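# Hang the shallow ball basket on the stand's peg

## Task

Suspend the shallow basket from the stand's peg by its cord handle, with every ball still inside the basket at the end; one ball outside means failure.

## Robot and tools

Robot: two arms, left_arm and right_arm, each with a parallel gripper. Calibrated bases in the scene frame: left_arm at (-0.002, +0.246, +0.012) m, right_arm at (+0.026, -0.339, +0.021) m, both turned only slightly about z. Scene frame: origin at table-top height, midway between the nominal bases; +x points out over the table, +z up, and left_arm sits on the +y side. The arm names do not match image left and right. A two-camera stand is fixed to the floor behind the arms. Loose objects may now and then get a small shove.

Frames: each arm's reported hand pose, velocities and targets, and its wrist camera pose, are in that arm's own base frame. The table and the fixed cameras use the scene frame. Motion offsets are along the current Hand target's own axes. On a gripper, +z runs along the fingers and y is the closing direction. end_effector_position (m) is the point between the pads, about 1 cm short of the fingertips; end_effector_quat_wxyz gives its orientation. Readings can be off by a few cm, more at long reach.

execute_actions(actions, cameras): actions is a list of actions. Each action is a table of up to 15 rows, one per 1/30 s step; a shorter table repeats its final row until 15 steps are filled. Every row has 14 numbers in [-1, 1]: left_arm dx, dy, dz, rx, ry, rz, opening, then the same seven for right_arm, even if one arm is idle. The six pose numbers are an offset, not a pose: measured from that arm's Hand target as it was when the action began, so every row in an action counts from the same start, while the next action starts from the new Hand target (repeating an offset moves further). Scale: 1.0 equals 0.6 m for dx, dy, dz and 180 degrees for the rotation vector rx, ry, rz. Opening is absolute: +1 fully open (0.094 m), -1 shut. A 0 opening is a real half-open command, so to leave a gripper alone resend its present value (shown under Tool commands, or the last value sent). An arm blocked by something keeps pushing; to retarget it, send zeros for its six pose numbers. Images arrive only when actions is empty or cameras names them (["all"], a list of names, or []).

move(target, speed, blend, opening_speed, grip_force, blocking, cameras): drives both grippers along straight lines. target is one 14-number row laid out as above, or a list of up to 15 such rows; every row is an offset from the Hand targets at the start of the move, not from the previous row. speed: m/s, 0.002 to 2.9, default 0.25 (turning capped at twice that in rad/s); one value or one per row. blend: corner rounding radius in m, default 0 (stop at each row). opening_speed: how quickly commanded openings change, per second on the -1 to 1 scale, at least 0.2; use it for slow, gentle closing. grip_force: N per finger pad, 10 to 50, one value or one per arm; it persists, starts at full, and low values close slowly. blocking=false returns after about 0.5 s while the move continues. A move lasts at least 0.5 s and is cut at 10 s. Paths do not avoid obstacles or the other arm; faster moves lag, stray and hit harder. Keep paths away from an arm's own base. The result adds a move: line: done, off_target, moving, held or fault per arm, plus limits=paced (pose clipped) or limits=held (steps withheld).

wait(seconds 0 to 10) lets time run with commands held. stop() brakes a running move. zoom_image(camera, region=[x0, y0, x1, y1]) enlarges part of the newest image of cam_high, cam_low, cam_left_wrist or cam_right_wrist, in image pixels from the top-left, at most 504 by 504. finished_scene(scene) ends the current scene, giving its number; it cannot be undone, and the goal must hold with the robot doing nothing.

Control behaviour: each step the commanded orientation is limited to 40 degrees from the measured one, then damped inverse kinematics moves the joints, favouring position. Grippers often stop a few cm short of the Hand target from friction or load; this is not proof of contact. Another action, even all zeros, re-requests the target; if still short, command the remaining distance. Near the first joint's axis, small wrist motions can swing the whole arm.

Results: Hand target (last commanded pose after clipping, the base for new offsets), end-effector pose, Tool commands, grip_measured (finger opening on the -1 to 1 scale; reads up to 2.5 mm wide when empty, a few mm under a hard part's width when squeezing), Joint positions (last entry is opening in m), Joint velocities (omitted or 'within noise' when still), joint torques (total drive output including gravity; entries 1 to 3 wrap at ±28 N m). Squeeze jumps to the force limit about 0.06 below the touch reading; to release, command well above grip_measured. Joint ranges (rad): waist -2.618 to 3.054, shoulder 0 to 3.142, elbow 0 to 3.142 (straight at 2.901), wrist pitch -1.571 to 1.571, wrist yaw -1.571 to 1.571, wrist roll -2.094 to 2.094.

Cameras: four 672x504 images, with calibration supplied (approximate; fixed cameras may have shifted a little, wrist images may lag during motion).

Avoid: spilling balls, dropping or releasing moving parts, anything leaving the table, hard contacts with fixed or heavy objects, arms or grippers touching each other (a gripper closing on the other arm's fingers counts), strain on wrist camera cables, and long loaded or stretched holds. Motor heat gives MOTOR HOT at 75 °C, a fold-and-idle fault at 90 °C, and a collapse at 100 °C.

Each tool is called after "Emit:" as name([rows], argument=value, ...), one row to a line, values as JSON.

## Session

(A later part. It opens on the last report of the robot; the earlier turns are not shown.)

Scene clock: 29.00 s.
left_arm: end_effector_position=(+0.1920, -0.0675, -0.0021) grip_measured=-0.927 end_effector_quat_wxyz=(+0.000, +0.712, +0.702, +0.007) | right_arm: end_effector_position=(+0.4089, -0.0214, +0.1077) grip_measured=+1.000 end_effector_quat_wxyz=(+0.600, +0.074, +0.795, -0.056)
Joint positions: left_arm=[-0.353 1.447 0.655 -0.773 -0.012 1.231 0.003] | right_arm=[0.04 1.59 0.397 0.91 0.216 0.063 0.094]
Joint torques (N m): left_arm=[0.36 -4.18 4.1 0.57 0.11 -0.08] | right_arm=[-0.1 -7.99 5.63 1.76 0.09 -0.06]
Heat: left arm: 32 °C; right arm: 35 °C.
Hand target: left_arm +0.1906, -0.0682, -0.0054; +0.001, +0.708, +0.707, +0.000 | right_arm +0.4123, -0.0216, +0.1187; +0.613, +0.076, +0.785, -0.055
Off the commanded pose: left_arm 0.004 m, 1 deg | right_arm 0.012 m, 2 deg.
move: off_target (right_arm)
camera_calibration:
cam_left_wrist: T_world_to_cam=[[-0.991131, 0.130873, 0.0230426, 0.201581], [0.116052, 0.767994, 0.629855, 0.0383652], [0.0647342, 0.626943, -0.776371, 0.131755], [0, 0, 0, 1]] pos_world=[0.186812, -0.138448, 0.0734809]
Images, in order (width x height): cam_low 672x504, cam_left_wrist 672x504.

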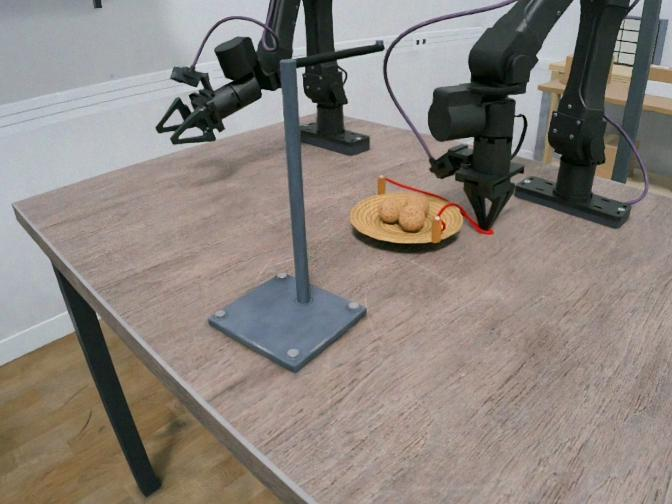

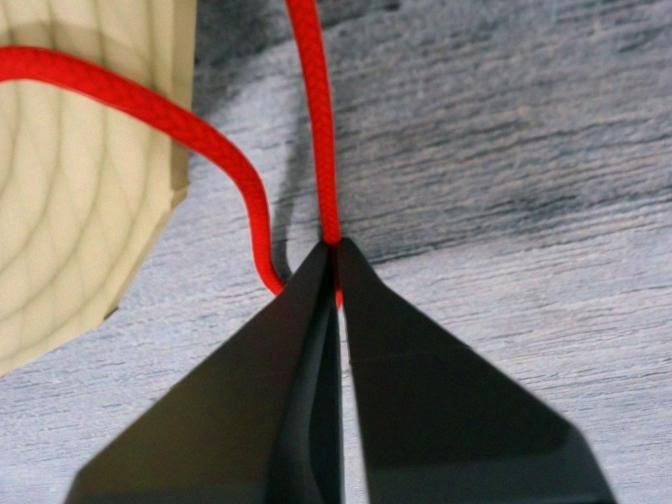

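Emit:
move([
  [0,0,0,0,0,0,-0.7,0,0,0,0,0,0,1],
  [-0.033,-0.003,0.001,0,0,0,-0.7,0,0,0,0,0,0,1],
], cameras=["cam_left_wrist","cam_low"], speed=0.03)

Emit:
zoom_image(camera="cam_low", region=[400, 100, 600, 260])

Scene clock: 31.13 s.
left_arm: end_effector_position=(+0.1885, -0.0768, -0.0030) grip_measured=-0.702 end_effector_quat_wxyz=(-0.006, +0.707, +0.707, +0.020) | right_arm: end_effector_position=(+0.4089, -0.0214, +0.1077) grip_measured=+1.000 end_effector_quat_wxyz=(+0.600, +0.074, +0.795, -0.056)
Joint positions: left_arm=[-0.428 1.452 0.655 -0.771 -0.042 1.142 0.014] | right_arm=[0.04 1.59 0.397 0.91 0.216 0.063 0.094]
Joint torques (N m): left_arm=[-0.94 -2.73 5.76 0.6 0.41 -0.11] | right_arm=[-0.09 -8.27 5.41 1.79 0.04 0]
Heat: left arm: 32 °C; right arm: 35 °C.
Hand target: left_arm +0.1888, -0.0879, -0.0059; +0.001, +0.708, +0.707, +0.000 | right_arm +0.4123, -0.0216, +0.1187; +0.613, +0.076, +0.785, -0.055
Off the commanded pose: left_arm 0.012 m, 2 deg | right_arm 0.012 m, 2 deg.
move: off_target (left_arm, right_arm)
camera_calibration:
cam_left_wrist: T_world_to_cam=[[-0.993049, 0.116561, 0.0163155, 0.198573], [0.0989632, 0.751884, 0.651826, 0.0484966], [0.0637103, 0.64891, -0.758193, 0.139019], [0, 0, 0, 1]] pos_world=[0.183536, -0.149821, 0.0705522]
Images, in order (width x height): cam_low 672x504, cam_left_wrist 672x504.

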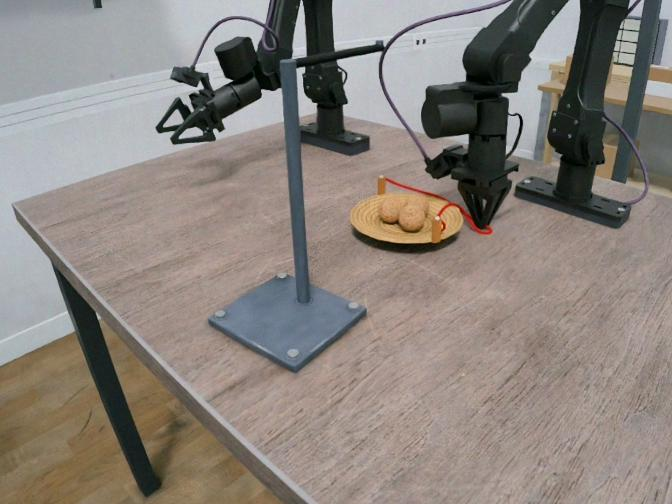

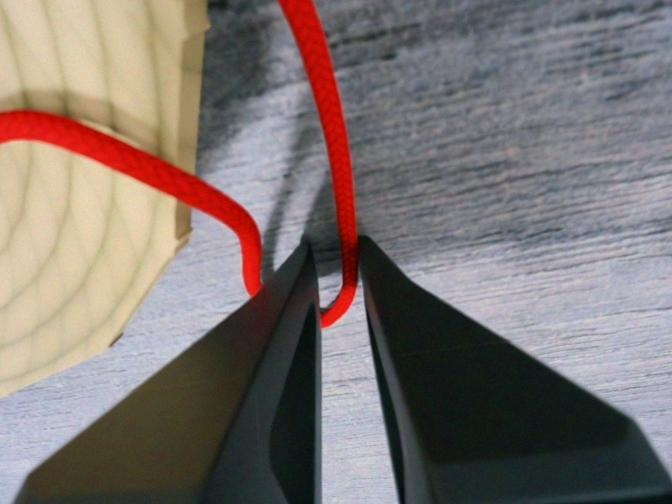

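Scaled by 2.520.

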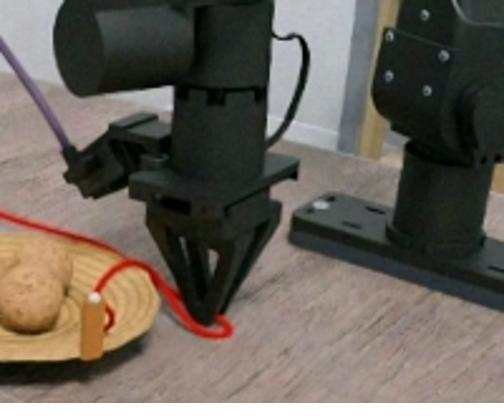

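Emit:
move([
  [-0.006,0.004,-0.010,0,0,0,-0.7,0,0,0,0,0,0,1],
  [-0.006,0.004,-0.003,0,0,0,-0.7,0,0,0,0,0,0,1],
], cameras=["cam_left_wrist"], speed=0.03)

Scene clock: 32.37 s.
left_arm: end_effector_position=(+0.1870, -0.0827, -0.0031) grip_measured=-0.702 end_effector_quat_wxyz=(-0.008, +0.708, +0.707, +0.011) | right_arm: end_effector_position=(+0.4089, -0.0214, +0.1077) grip_measured=+1.000 end_effector_quat_wxyz=(+0.600, +0.074, +0.795, -0.056)
Joint positions: left_arm=[-0.444 1.467 0.668 -0.779 -0.026 1.128 0.014] | right_arm=[0.04 1.59 0.397 0.91 0.216 0.063 0.094]
Joint torques (N m): left_arm=[-0.58 -3.15 6.19 0.6 0.26 -0.08] | right_arm=[-0.05 -8.12 5.42 1.81 0.07 -0.01]
Heat: left arm: 32 °C; right arm: 35 °C.
Hand target: left_arm +0.1911, -0.0915, -0.0042; +0.000, +0.708, +0.707, +0.000 | right_arm +0.4123, -0.0216, +0.1187; +0.613, +0.076, +0.785, -0.055
Off the commanded pose: left_arm 0.010 m, 2 deg | right_arm 0.012 m, 2 deg.
move: off_target (right_arm)
camera_calibration:
cam_left_wrist: T_world_to_cam=[[-0.992476, 0.118639, 0.0302723, 0.197889], [0.110235, 0.758198, 0.642638, 0.0515178], [0.0532893, 0.64114, -0.765572, 0.144253], [0, 0, 0, 1]] pos_world=[0.183034, -0.155024, 0.071338]
Images, in order (width x height): cam_left_wrist 672x504.

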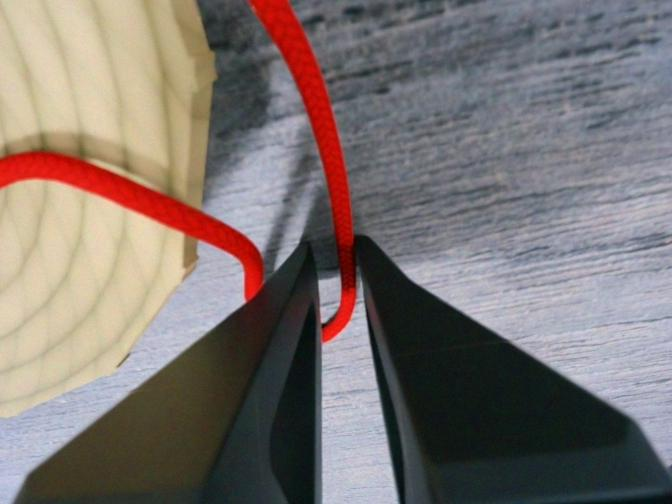

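Emit:
move([
  [-0.015,0.0,-0.006,0,0,0,-0.7,0,0,0,0,0,0,1],
  [-0.015,0.0,0.003,0,0,0,-0.7,0,0,0,0,0,0,1],
], cameras=["cam_left_wrist"], speed=0.03)

Scene clock: 33.63 s.
left_arm: end_effector_position=(+0.1867, -0.0907, -0.0030) grip_measured=-0.702 end_effector_quat_wxyz=(-0.010, +0.707, +0.707, +0.012) | right_arm: end_effector_position=(+0.4089, -0.0214, +0.1077) grip_measured=+1.000 end_effector_quat_wxyz=(+0.600, +0.074, +0.795, -0.056)
Joint positions: left_arm=[-0.481 1.483 0.682 -0.781 -0.028 1.091 0.014] | right_arm=[0.04 1.59 0.397 0.91 0.216 0.063 0.094]
Joint torques (N m): left_arm=[-0.61 -3.03 5.79 0.73 0.28 -0.07] | right_arm=[0.14 -8.16 5.29 1.79 0.1 -0.02]
Heat: left arm: 32 °C; right arm: 35 °C.
Hand target: left_arm +0.1911, -0.1005, -0.0060; +0.001, +0.708, +0.707, +0.000 | right_arm +0.4123, -0.0216, +0.1187; +0.613, +0.076, +0.785, -0.055
Off the commanded pose: left_arm 0.011 m, 2 deg | right_arm 0.012 m, 2 deg.
move: off_target (left_arm, right_arm)
camera_calibration:
cam_left_wrist: T_world_to_cam=[[-0.992459, 0.118201, 0.0324618, 0.19844], [0.111142, 0.756048, 0.645011, 0.0572059], [0.0516985, 0.643755, -0.763484, 0.149929], [0, 0, 0, 1]] pos_world=[0.182834, -0.163224, 0.071128]
Images, in order (width x height): cam_left_wrist 672x504.

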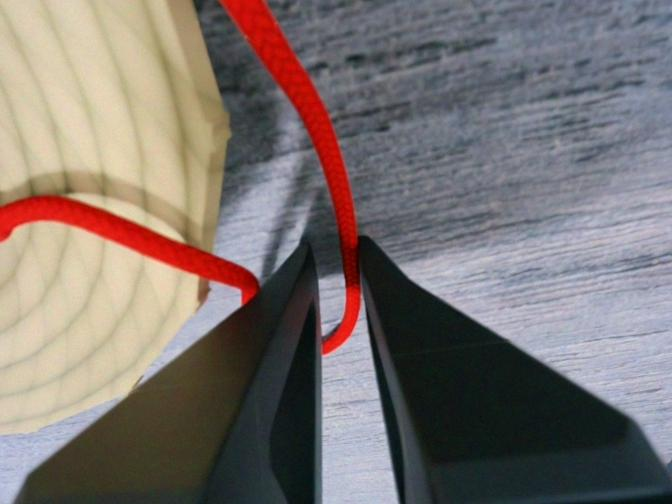

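Emit:
move([
  [0,0,0,0,0,0,-1,0,0,0,0,0,0,1],
  [-0.017,0.013,-0.11,0,0,0.02,-1,0,0,0,0,0,0,1],
  [-0.075,0.083,-0.217,0,0,0.08,-1,0,0,0,0,0,0,1],
  [-0.125,0.132,-0.31,0,0,0.128,-1,0,0,0,0,0,0,1],
], cameras=["all"], speed=0.1, blend=[0,0.02,0.02,0])

Emit:
zoom_image(camera="cam_low", region=[330, 60, 500, 260])

Scene clock: 37.87 s.
left_arm: end_effector_position=(+0.2684, -0.1694, +0.1773) grip_measured=-0.936 end_effector_quat_wxyz=(-0.004, +0.830, +0.558, +0.006) | right_arm: end_effector_position=(+0.4089, -0.0214, +0.1077) grip_measured=+1.000 end_effector_quat_wxyz=(+0.600, +0.074, +0.795, -0.056)
Joint positions: left_arm=[-0.575 1.764 1.724 -1.533 -0.015 1.383 0.003] | right_arm=[0.04 1.59 0.397 0.91 0.216 0.063 0.094]
Joint torques (N m): left_arm=[-0.43 -7.21 8.34 0.32 0.14 0.08] | right_arm=[0.03 -7.98 5.46 1.79 0.08 0.02]
Heat: left arm: 32 °C; right arm: 35 °C.
Hand target: left_arm +0.2701, -0.1755, +0.1801; +0.001, +0.834, +0.551, +0.000 | right_arm +0.4123, -0.0216, +0.1187; +0.613, +0.076, +0.785, -0.055
Off the commanded pose: left_arm 0.007 m, 1 deg | right_arm 0.012 m, 2 deg.
move: off_target (right_arm)
camera_calibration:
cam_left_wrist: T_world_to_cam=[[-0.874918, 0.483179, 0.0325075, 0.313258], [0.391987, 0.667176, 0.633422, -0.0970535], [0.284368, 0.566934, -0.773124, 0.260319], [0, 0, 0, 1]] pos_world=[0.238092, -0.234192, 0.252551]
cam_right_wrist: T_world_to_cam=[[-0.267352, -0.958028, -0.103467, 0.099331], [-0.784512, 0.278754, -0.553928, 0.389387], [0.559521, -0.0669224, -0.82611, -0.0412862], [0, 0, 0, 1]] pos_world=[0.355135, -0.0161441, 0.191863]

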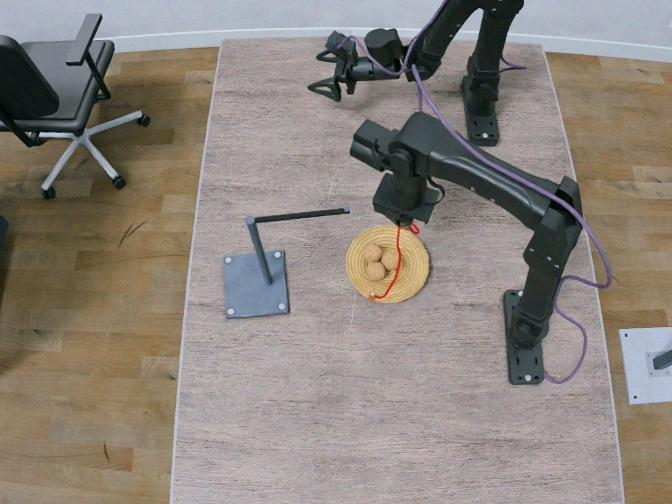

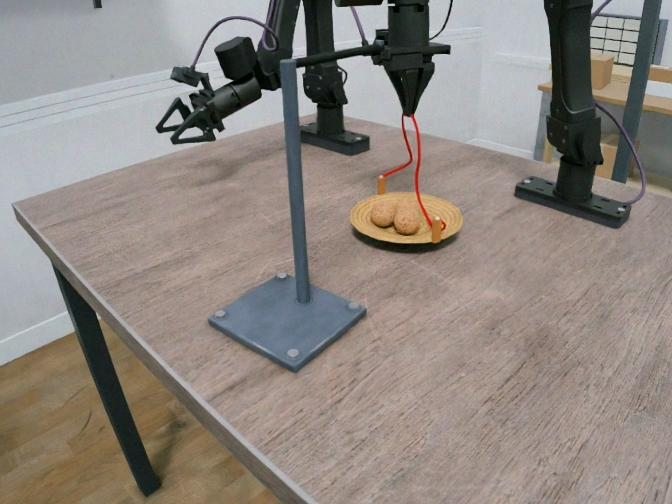

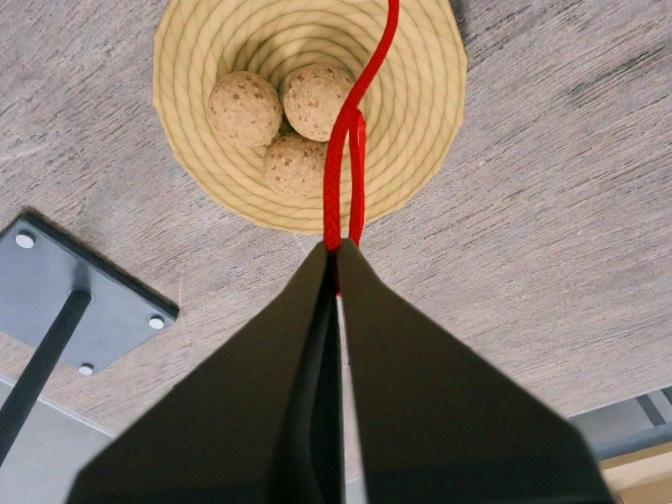

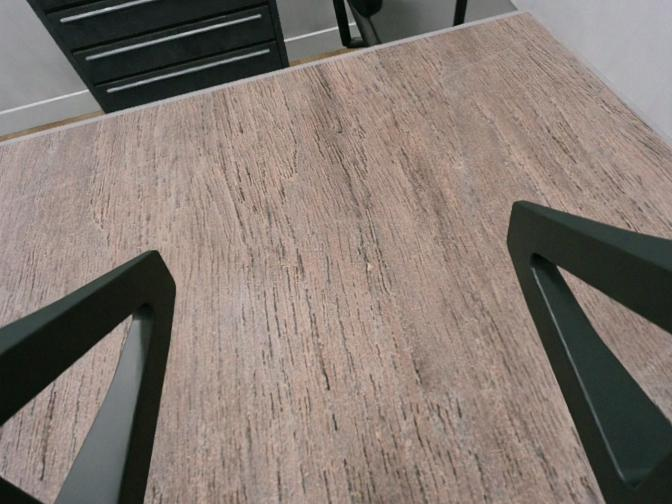

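Scaled by 2.520.

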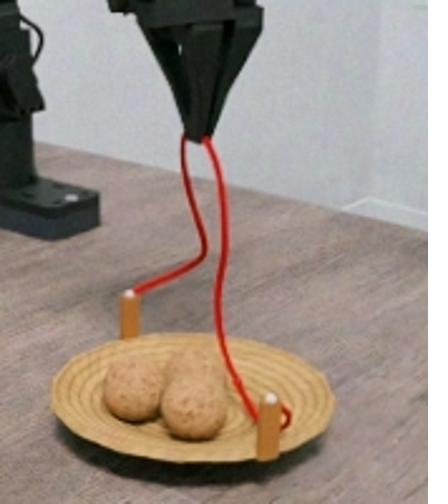

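Emit:
move(target=[0,0,-0.04,-0.12,0,0,-1,0,0,0,0,0,0,1], cameras=["cam_left_wrist","cam_low","cam_high"], speed=0.06)

Emit:
zoom_image(camera="cam_low", region=[330, 60, 500, 260])

Scene clock: 41.77 s.
left_arm: end_effector_position=(+0.2724, -0.1750, +0.1945) grip_measured=-0.936 end_effector_quat_wxyz=(+0.137, +0.824, +0.541, +0.097) | right_arm: end_effector_position=(+0.4089, -0.0214, +0.1077) grip_measured=+1.000 end_effector_quat_wxyz=(+0.600, +0.074, +0.795, -0.056)
Joint positions: left_arm=[-0.619 1.479 1.437 -1.201 -0.08 1.373 0.003] | right_arm=[0.04 1.59 0.397 0.91 0.216 0.063 0.094]
Joint torques (N m): left_arm=[-0.47 -9.85 5.09 1.16 -0.04 -0.09] | right_arm=[-0.08 -8.27 5.35 1.74 0.02 0]
Heat: left arm: 32 °C; right arm: 35 °C.
Hand target: left_arm +0.2700, -0.1755, +0.2041; +0.157, +0.819, +0.541, +0.104 | right_arm +0.4123, -0.0216, +0.1187; +0.613, +0.076, +0.785, -0.055
Off the commanded pose: left_arm 0.010 m, 2 deg | right_arm 0.012 m, 2 deg.
move: off_target (right_arm)
camera_calibration:
cam_left_wrist: T_world_to_cam=[[-0.822172, 0.485728, -0.29682, 0.369082], [0.211641, 0.744888, 0.632732, -0.0428624], [0.528434, 0.457395, -0.715226, 0.178666], [0, 0, 0, 1]] pos_world=[0.218107, -0.229066, 0.264458]
Images, in order (width x height): cam_high 672x504, cam_low 672x504, cam_left_wrist 672x504.

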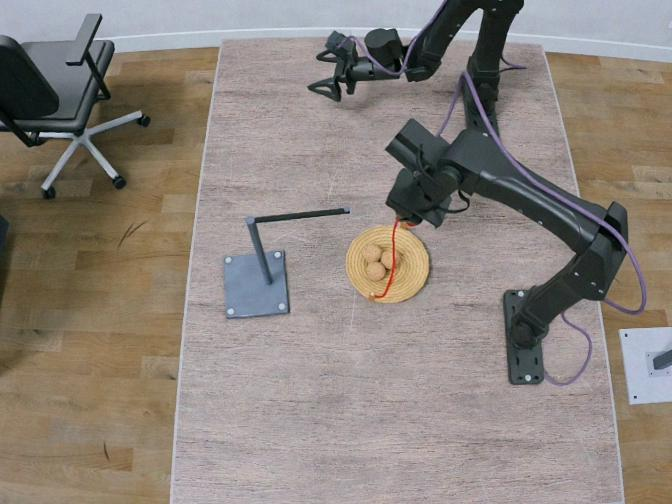

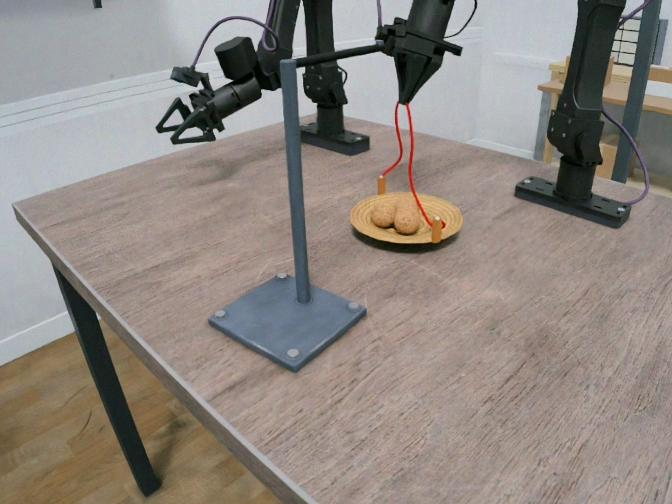

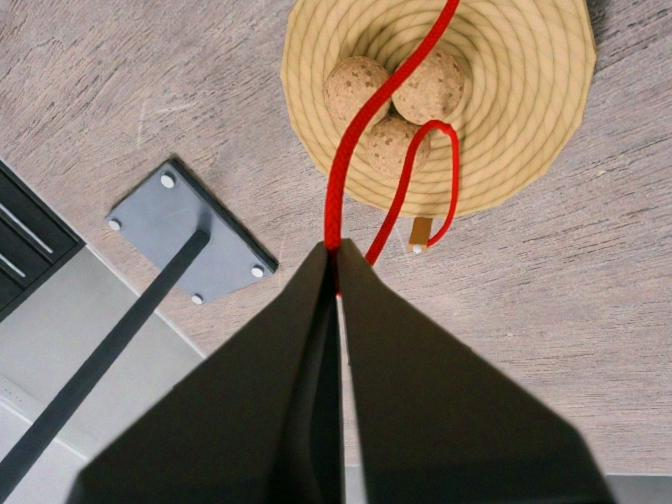

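Scaled by 2.520.

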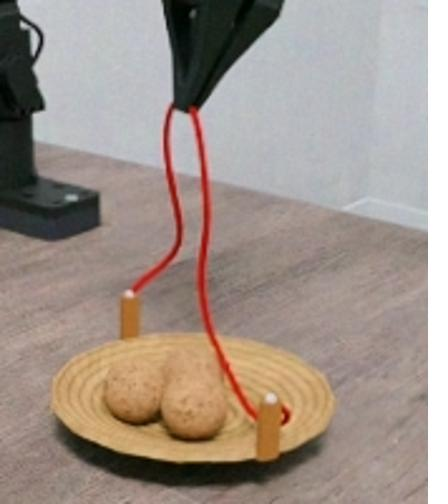

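Emit:
move([
  [0.0097,0.0047,0,0,0,0,-1,0,0,0,0,0,0,1],
  [0.0097,0.008,-0.0507,0,0,0,-1,0,0,0,0,0,0,1],
], cameras=["cam_left_wrist","cam_low","cam_high"], speed=0.03)

Emit:
zoom_image(camera="cam_low", region=[330, 60, 500, 260])

Scene clock: 44.53 s.
left_arm: end_effector_position=(+0.2659, -0.1658, +0.2120) grip_measured=-0.936 end_effector_quat_wxyz=(+0.125, +0.824, +0.545, +0.094) | right_arm: end_effector_position=(+0.4089, -0.0214, +0.1077) grip_measured=+1.000 end_effector_quat_wxyz=(+0.600, +0.074, +0.795, -0.056)
Joint positions: left_arm=[-0.607 1.479 1.516 -1.304 -0.08 1.378 0.003] | right_arm=[0.04 1.59 0.397 0.91 0.216 0.063 0.094]
Joint torques (N m): left_arm=[-0.12 -9.62 9.01 0.95 0.01 0.02] | right_arm=[-0.08 -8.23 5.6 1.81 0.07 -0.03]
Heat: left arm: 32 °C; right arm: 35 °C.
Hand target: left_arm +0.2661, -0.1676, +0.2342; +0.157, +0.820, +0.541, +0.104 | right_arm +0.4123, -0.0216, +0.1187; +0.613, +0.076, +0.785, -0.055
Off the commanded pose: left_arm 0.022 m, 4 deg | right_arm 0.012 m, 2 deg.
move: off_target (left_arm, right_arm)
camera_calibration:
cam_left_wrist: T_world_to_cam=[[-0.831252, 0.483858, -0.273683, 0.361683], [0.218243, 0.736854, 0.639856, -0.0640097], [0.511264, 0.472152, -0.71811, 0.198097], [0, 0, 0, 1]] pos_world=[0.213339, -0.221369, 0.282199]
Images, in order (width x height): cam_high 672x504, cam_low 672x504, cam_left_wrist 672x504.

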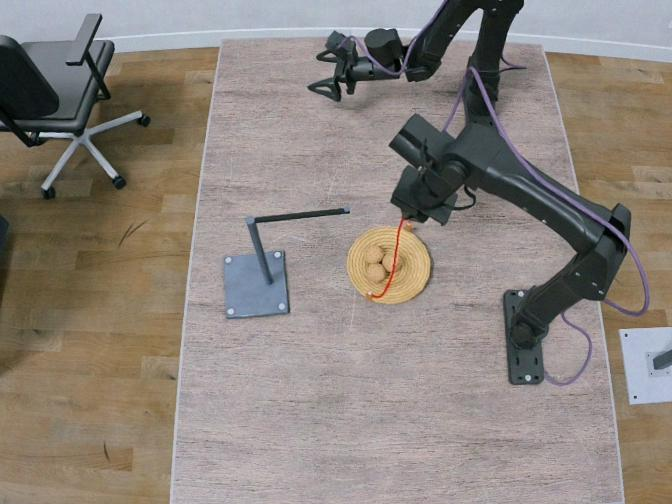

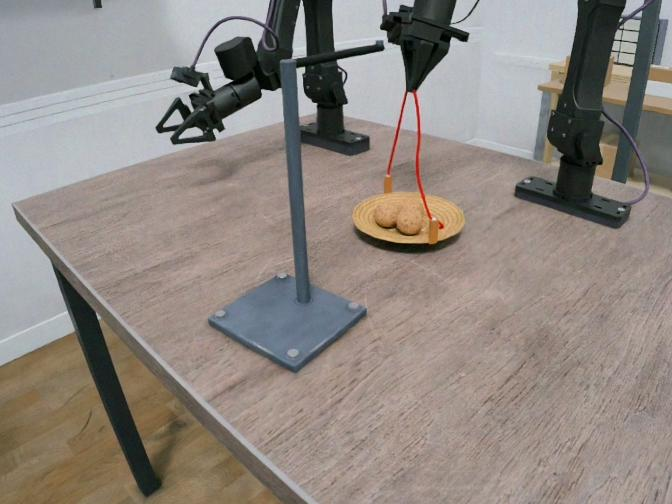

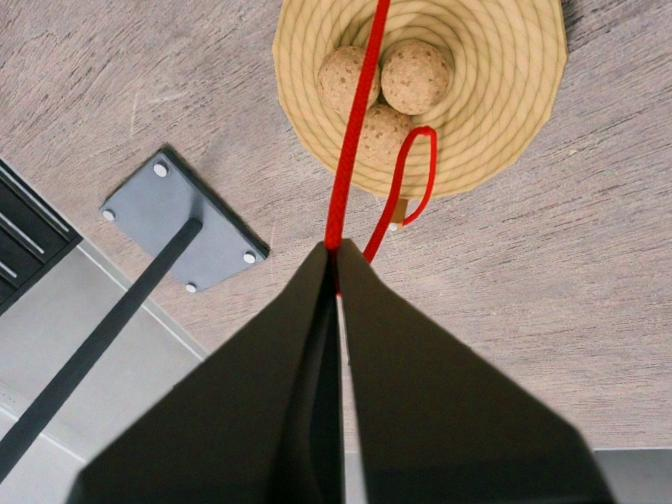

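Scaled by 2.520.

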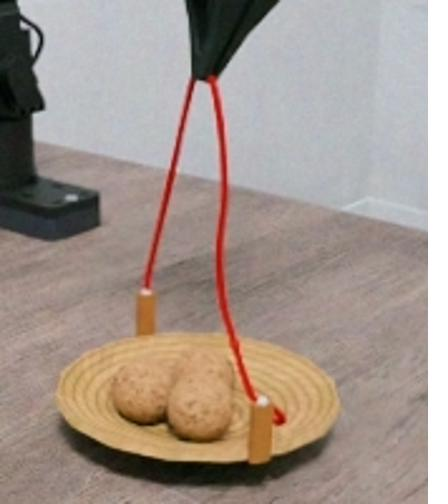

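Emit:
move(target=[0.0,0.009,-0.023,0,0,0,-1,0,0,0,0,0,0,1], cameras=["cam_left_wrist","cam_low","cam_high"], speed=0.03)

Emit:
zoom_image(camera="cam_low", region=[330, 60, 500, 260])

Scene clock: 46.10 s.
left_arm: end_effector_position=(+0.2648, -0.1650, +0.2340) grip_measured=-0.936 end_effector_quat_wxyz=(+0.135, +0.822, +0.544, +0.098) | right_arm: end_effector_position=(+0.4089, -0.0214, +0.1077) grip_measured=+1.000 end_effector_quat_wxyz=(+0.600, +0.074, +0.795, -0.056)
Joint positions: left_arm=[-0.607 1.479 1.601 -1.366 -0.08 1.378 0.003] | right_arm=[0.04 1.59 0.397 0.91 0.216 0.063 0.094]
Joint torques (N m): left_arm=[-0.13 -7.41 8.77 0.98 0.01 0.01] | right_arm=[-0.09 -8.08 5.26 1.79 0.04 -0.06]
Heat: left arm: 32 °C; right arm: 35 °C.
Hand target: left_arm +0.2660, -0.1675, +0.2490; +0.157, +0.820, +0.541, +0.104 | right_arm +0.4123, -0.0216, +0.1187; +0.613, +0.076, +0.785, -0.055
Off the commanded pose: left_arm 0.015 m, 3 deg | right_arm 0.012 m, 2 deg.
move: off_target (left_arm, right_arm)
camera_calibration:
cam_left_wrist: T_world_to_cam=[[-0.826001, 0.480205, -0.295168, 0.369394], [0.206461, 0.745015, 0.634292, -0.0726287], [0.524495, 0.462985, -0.714527, 0.208179], [0, 0, 0, 1]] pos_world=[0.210926, -0.21966, 0.303851]
Images, in order (width x height): cam_high 672x504, cam_low 672x504, cam_left_wrist 672x504.

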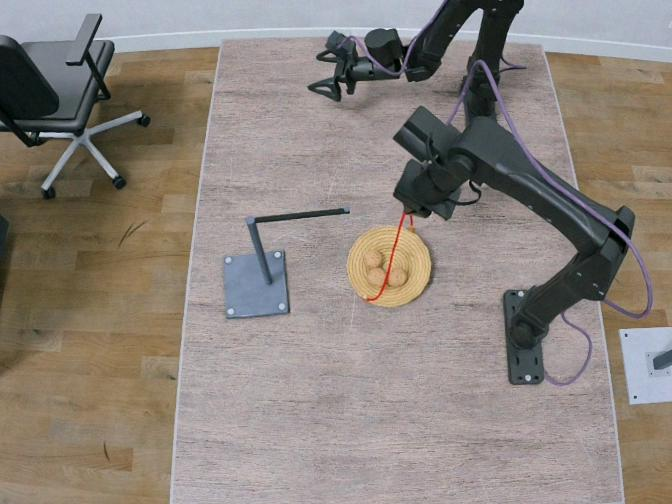

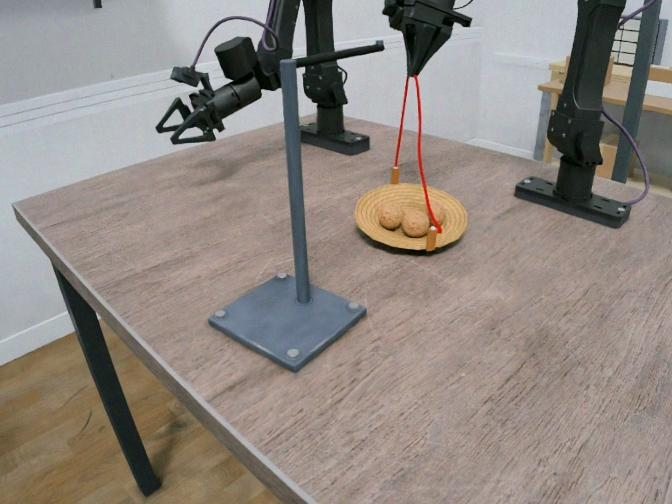

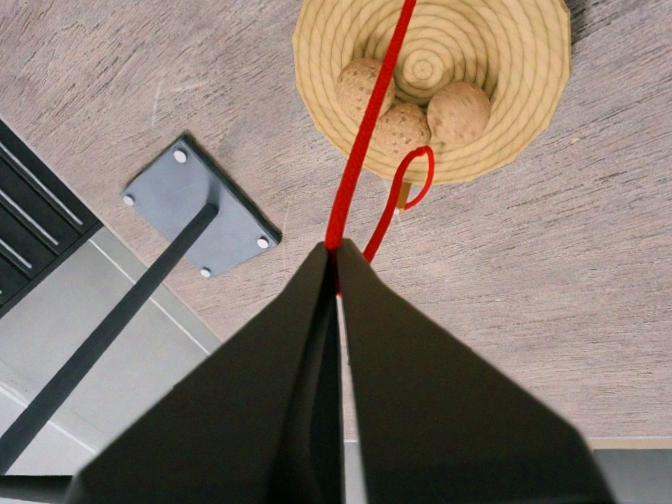

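Scaled by 2.520.

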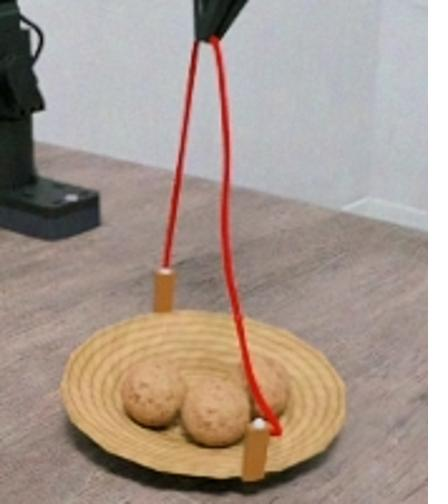

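Emit:
move([
  [-0.0056,-0.034,0.1014,0,0,0,-1,0,0,0,0,0,0,1],
  [0.047,-0.1185,0.1665,0.06,0.01,-0.06,-1,0,0,0,0,0,0,1],
  [0.068,-0.254,0.2385,0.1,0.02,-0.11,-1,0,0,0,0,0,0,1],
  [0.0725,-0.312,0.332,0.1185,0.0242,-0.1265,-1,0,0,0,0,0,0,1],
], cameras=["cam_left_wrist","cam_low"], speed=[0.035,0.1,0.1,0.1], blend=[0.01,0.02,0.02,0])

Emit:
zoom_image(camera="cam_low", region=[350, 100, 550, 260])

Scene clock: 52.43 s.
left_arm: end_effector_position=(+0.1919, -0.0866, -0.0018) grip_measured=-0.936 end_effector_quat_wxyz=(-0.001, +0.712, +0.702, +0.009) | right_arm: end_effector_position=(+0.4089, -0.0214, +0.1077) grip_measured=+1.000 end_effector_quat_wxyz=(+0.600, +0.074, +0.795, -0.056)
Joint positions: left_arm=[-0.443 1.476 0.682 -0.772 -0.017 1.142 0.003] | right_arm=[0.04 1.59 0.397 0.91 0.216 0.063 0.094]
Joint torques (N m): left_arm=[0.4 -4.3 4.19 0.59 0.16 -0.08] | right_arm=[-0.18 -8.16 5.49 1.75 0.06 -0.06]
Heat: left arm: 32 °C; right arm: 35 °C.
Hand target: left_arm +0.1906, -0.0881, -0.0053; +0.000, +0.707, +0.707, +0.000 | right_arm +0.4123, -0.0216, +0.1187; +0.613, +0.076, +0.785, -0.055
Off the commanded pose: left_arm 0.004 m, 1 deg | right_arm 0.012 m, 2 deg.
move: off_target (right_arm)
camera_calibration:
cam_left_wrist: T_world_to_cam=[[-0.991128, 0.131054, 0.022153, 0.203915], [0.115348, 0.765303, 0.633251, 0.0527599], [0.0660363, 0.630188, -0.773629, 0.144002], [0, 0, 0, 1]] pos_world=[0.186511, -0.157849, 0.0734762]
Images, in order (width x height): cam_low 672x504, cam_left_wrist 672x504.

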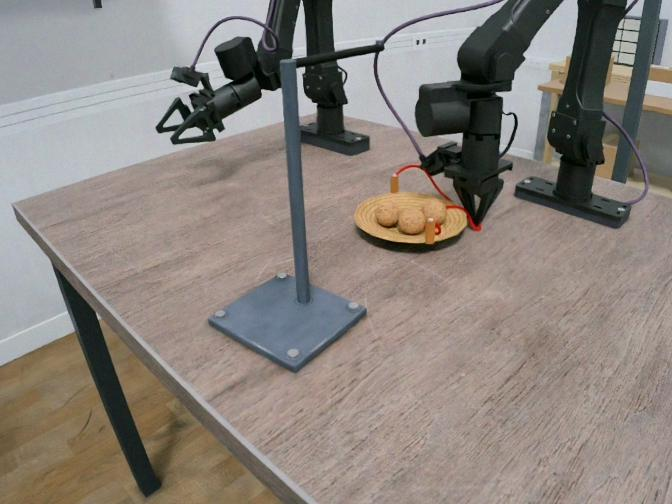

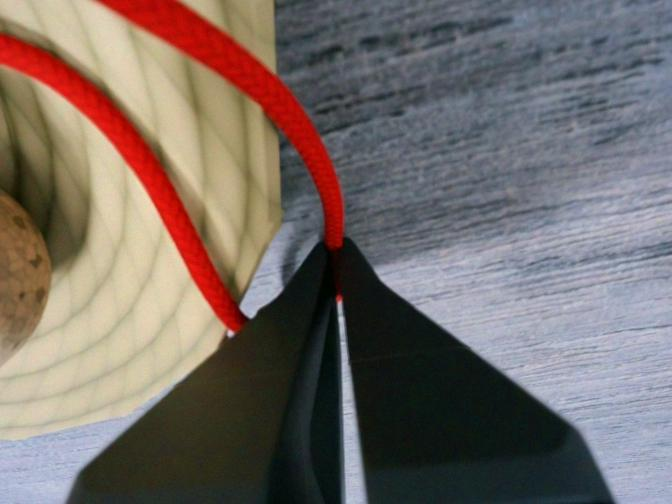

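Scaled by 2.520.

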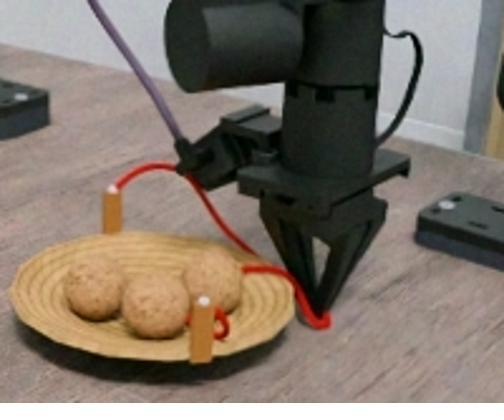

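Emit:
move([
  [-0.01,-0.02,-0.06,0,0,0,-1,0,0,0,0,0,0,1],
  [-0.103,-0.084,-0.06,0,0,0,-1,0,0,0,0,0,0,1],
  [-0.103,-0.084,0,0,0,0,-1,0,0,0,0,0,0,1],
], cameras=["cam_left_wrist","cam_low","cam_high"], speed=0.08, blend=[0.01,0.01,0])

Emit:
zoom_image(camera="cam_low", region=[350, 100, 550, 260])

Scene clock: 55.70 s.
left_arm: end_effector_position=(+0.1419, -0.1479, -0.0019) grip_measured=-0.936 end_effector_quat_wxyz=(+0.001, +0.708, +0.706, +0.004) | right_arm: end_effector_position=(+0.4089, -0.0214, +0.1077) grip_measured=+1.000 end_effector_quat_wxyz=(+0.600, +0.074, +0.795, -0.056)
Joint positions: left_arm=[-0.818 1.456 0.664 -0.777 -0.008 0.756 0.003] | right_arm=[0.04 1.59 0.397 0.91 0.216 0.063 0.094]
Joint torques (N m): left_arm=[-0.43 -4.1 4.23 0.63 0.07 -0.09] | right_arm=[-0.01 -8.32 5.34 1.81 0.11 -0.05]
Heat: left arm: 32 °C; right arm: 35 °C.
Hand target: left_arm +0.1404, -0.1498, -0.0052; +0.001, +0.707, +0.707, +0.000 | right_arm +0.4123, -0.0216, +0.1187; +0.613, +0.076, +0.785, -0.055
Off the commanded pose: left_arm 0.004 m, 0 deg | right_arm 0.012 m, 2 deg.
move: off_target (right_arm)
camera_calibration:
cam_left_wrist: T_world_to_cam=[[-0.992323, 0.12121, 0.024553, 0.161143], [0.109811, 0.772243, 0.625765, 0.107294], [0.0568879, 0.623657, -0.779625, 0.186221], [0, 0, 0, 1]] pos_world=[0.13753, -0.218527, 0.0740855]
Images, in order (width x height): cam_high 672x504, cam_low 672x504, cam_left_wrist 672x504.

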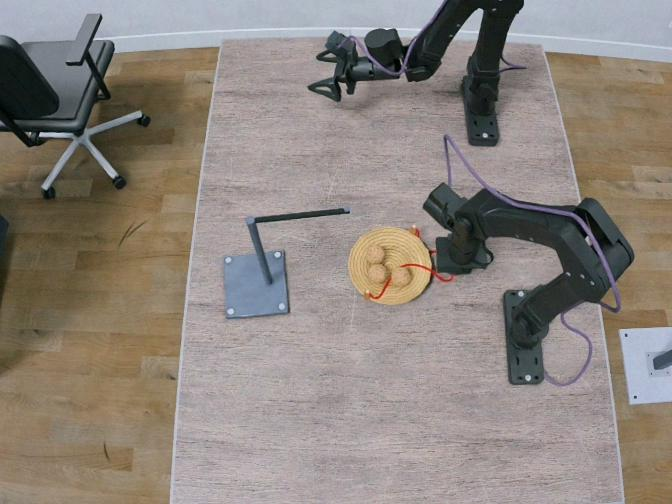

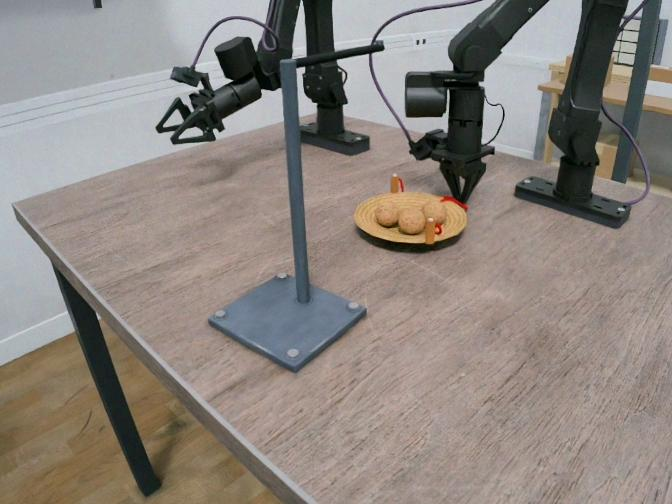

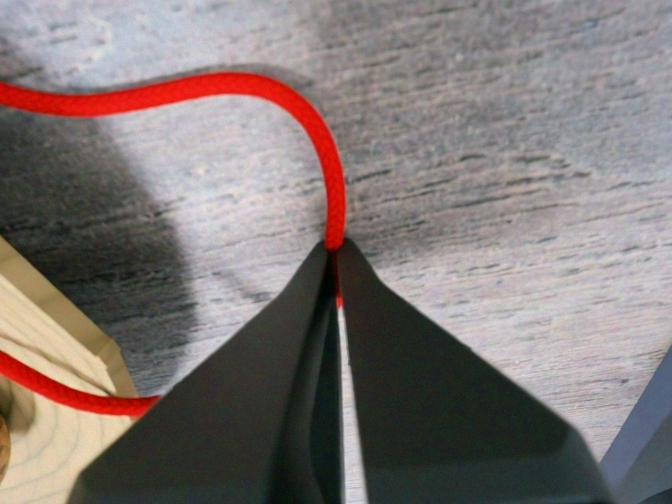

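Scaled by 2.520.

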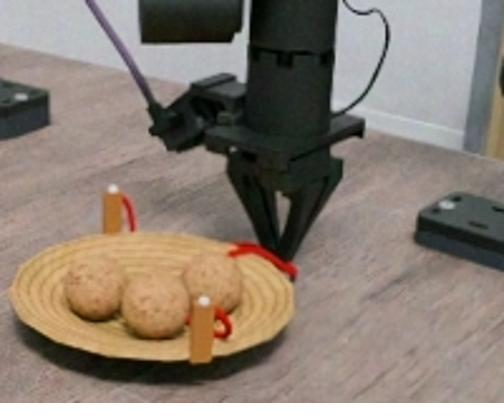

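Emit:
move([
  [0,0,0,0,0,0,-0.62,0,0,0,0,0,0,1],
  [0.025,0,0.0,0,0,0,-0.62,0,0,0,0,0,0,1],
], cameras=["cam_left_wrist","cam_low"], speed=0.03)

Emit:
zoom_image(camera="cam_low", region=[350, 100, 550, 260])

Scene clock: 57.63 s.
left_arm: end_effector_position=(+0.1428, -0.1435, -0.0031) grip_measured=-0.623 end_effector_quat_wxyz=(+0.006, +0.708, +0.706, -0.006) | right_arm: end_effector_position=(+0.4089, -0.0214, +0.1077) grip_measured=+1.000 end_effector_quat_wxyz=(+0.600, +0.074, +0.795, -0.056)
Joint positions: left_arm=[-0.782 1.438 0.644 -0.764 0.012 0.791 0.018] | right_arm=[0.04 1.59 0.397 0.91 0.216 0.063 0.094]
Joint torques (N m): left_arm=[0.8 -6.11 2.81 0.42 -0.11 0.09] | right_arm=[-0.08 -8.23 5.48 1.77 0.05 -0.04]
Heat: left arm: 32 °C; right arm: 35 °C.
Hand target: left_arm +0.1403, -0.1348, -0.0052; +0.000, +0.707, +0.707, +0.000 | right_arm +0.4123, -0.0216, +0.1187; +0.613, +0.076, +0.785, -0.055
Off the commanded pose: left_arm 0.009 m, 1 deg | right_arm 0.012 m, 2 deg.
move: off_target (right_arm)
camera_calibration:
cam_left_wrist: T_world_to_cam=[[-0.99226, 0.120737, 0.0290212, 0.161456], [0.113348, 0.785212, 0.608764, 0.105819], [0.0507124, 0.607342, -0.79282, 0.181016], [0, 0, 0, 1]] pos_world=[0.139032, -0.212523, 0.0744085]
Images, in order (width x height): cam_low 672x504, cam_left_wrist 672x504.

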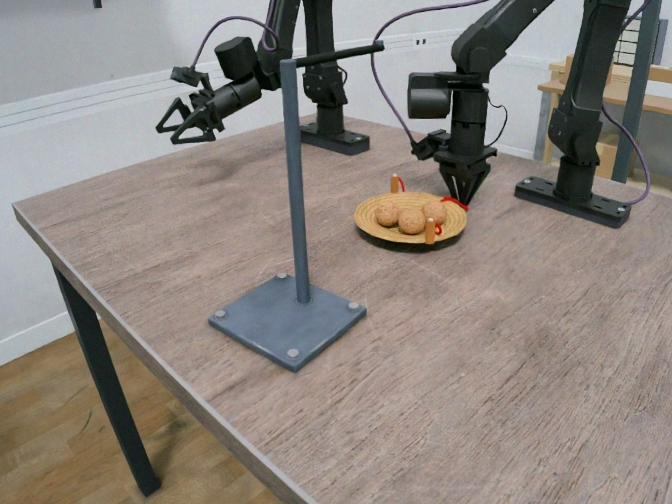

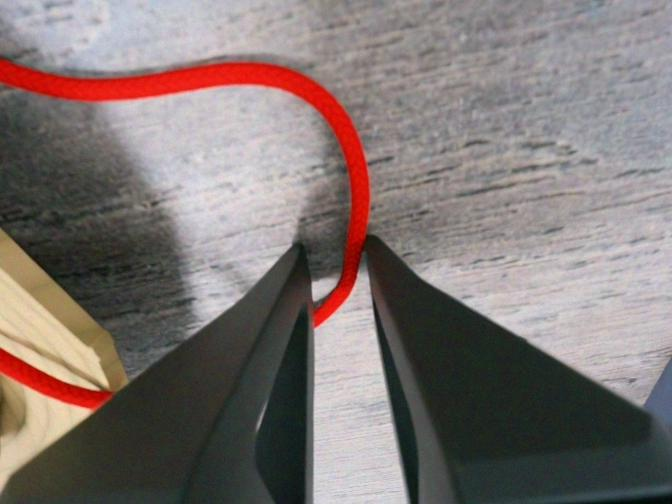

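Scaled by 2.520.

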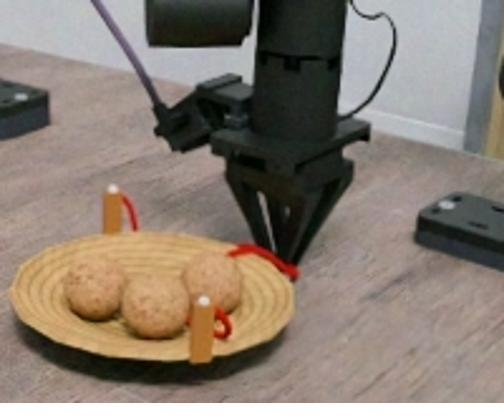

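Emit:
move([
  [0.006,0.006,-0.01,0,0,0.13,-0.62,0,0,0,0,0,0,1],
  [0.006,0.006,0.0,0,0,0.13,-0.62,0,0,0,0,0,0,1],
], cameras=["cam_left_wrist"], speed=0.05)

Scene clock: 62.53 s.
left_arm: end_effector_position=(+0.1449, -0.1363, -0.0031) grip_measured=-0.622 end_effector_quat_wxyz=(+0.001, +0.835, +0.550, -0.004) | right_arm: end_effector_position=(+0.4089, -0.0214, +0.1077) grip_measured=+1.000 end_effector_quat_wxyz=(+0.600, +0.074, +0.795, -0.056)
Joint positions: left_arm=[-0.753 1.437 0.642 -0.777 0.007 1.224 0.018] | right_arm=[0.04 1.59 0.397 0.91 0.216 0.063 0.094]
Joint torques (N m): left_arm=[0.57 -5.94 2.91 0.54 -0.08 0.08] | right_arm=[-0.03 -8.2 5.18 1.78 0.07 -0.01]
Heat: left arm: 31 °C; right arm: 35 °C.
Hand target: left_arm +0.1438, -0.1312, -0.0053; +0.000, +0.836, +0.549, +0.000 | right_arm +0.4123, -0.0216, +0.1187; +0.613, +0.076, +0.785, -0.055
Off the commanded pose: left_arm 0.006 m, 0 deg | right_arm 0.012 m, 2 deg.
move: off_target (right_arm)
camera_calibration:
cam_left_wrist: T_world_to_cam=[[-0.864774, 0.501006, 0.0340377, 0.196048], [0.412786, 0.670626, 0.616335, 0.0410232], [0.285961, 0.547041, -0.786748, 0.134146], [0, 0, 0, 1]] pos_world=[0.114243, -0.199116, 0.0735817]
Images, in order (width x height): cam_left_wrist 672x504.

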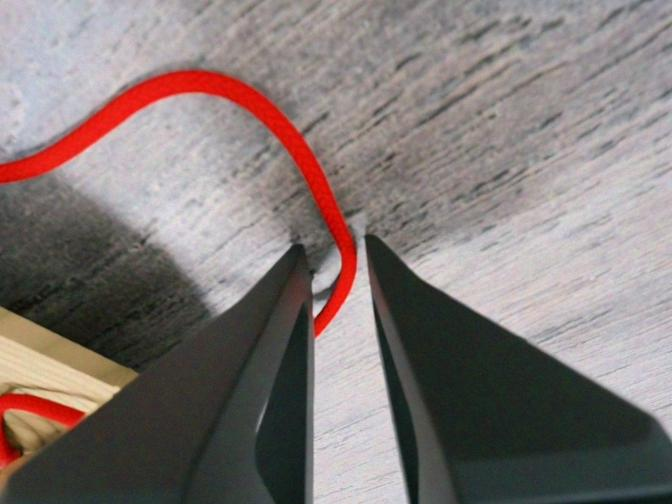

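Emit:
move([
  [0.006,0.003,-0.008,0,0,0,-0.62,0,0,0,0,0,0,1],
  [0.006,0.003,0.0,0,0,0,-0.62,0,0,0,0,0,0,1],
  [0.006,0.003,0.0,0,0,0,-1,0,0,0,0,0,0,1],
], cameras=["cam_left_wrist"], speed=0.05)

Scene clock: 64.30 s.
left_arm: end_effector_position=(+0.1488, -0.1339, -0.0030) grip_measured=-0.939 end_effector_quat_wxyz=(+0.003, +0.835, +0.550, -0.003) | right_arm: end_effector_position=(+0.4089, -0.0214, +0.1077) grip_measured=+1.000 end_effector_quat_wxyz=(+0.600, +0.074, +0.795, -0.056)
Joint positions: left_arm=[-0.732 1.437 0.642 -0.772 0.007 1.245 0.003] | right_arm=[0.04 1.59 0.397 0.91 0.216 0.063 0.094]
Joint torques (N m): left_arm=[0.51 -5.67 3.08 0.5 -0.07 0.09] | right_arm=[-0.16 -7.97 5.49 1.74 0.07 -0.04]
Heat: left arm: 31 °C; right arm: 35 °C.
Hand target: left_arm +0.1469, -0.1286, -0.0053; +0.000, +0.836, +0.549, +0.000 | right_arm +0.4123, -0.0216, +0.1187; +0.613, +0.076, +0.785, -0.055
Off the commanded pose: left_arm 0.006 m, 0 deg | right_arm 0.012 m, 2 deg.
move: off_target (right_arm)
camera_calibration:
cam_left_wrist: T_world_to_cam=[[-0.86492, 0.501099, 0.028515, 0.198208], [0.409976, 0.672581, 0.61608, 0.0384367], [0.289538, 0.544551, -0.787167, 0.131011], [0, 0, 0, 1]] pos_world=[0.117743, -0.196515, 0.0737954]
Images, in order (width x height): cam_left_wrist 672x504.

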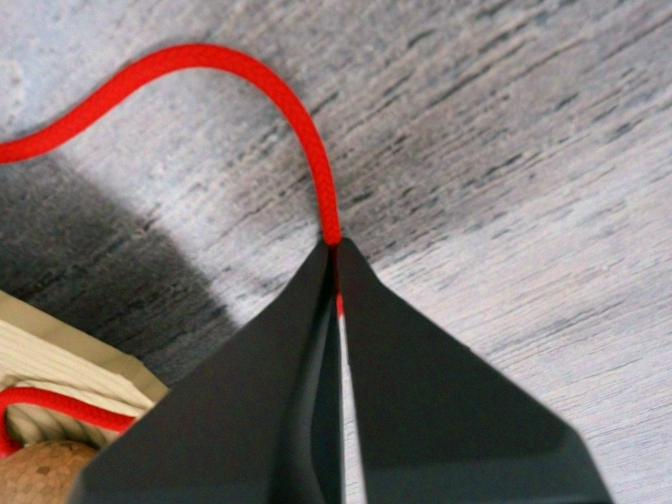

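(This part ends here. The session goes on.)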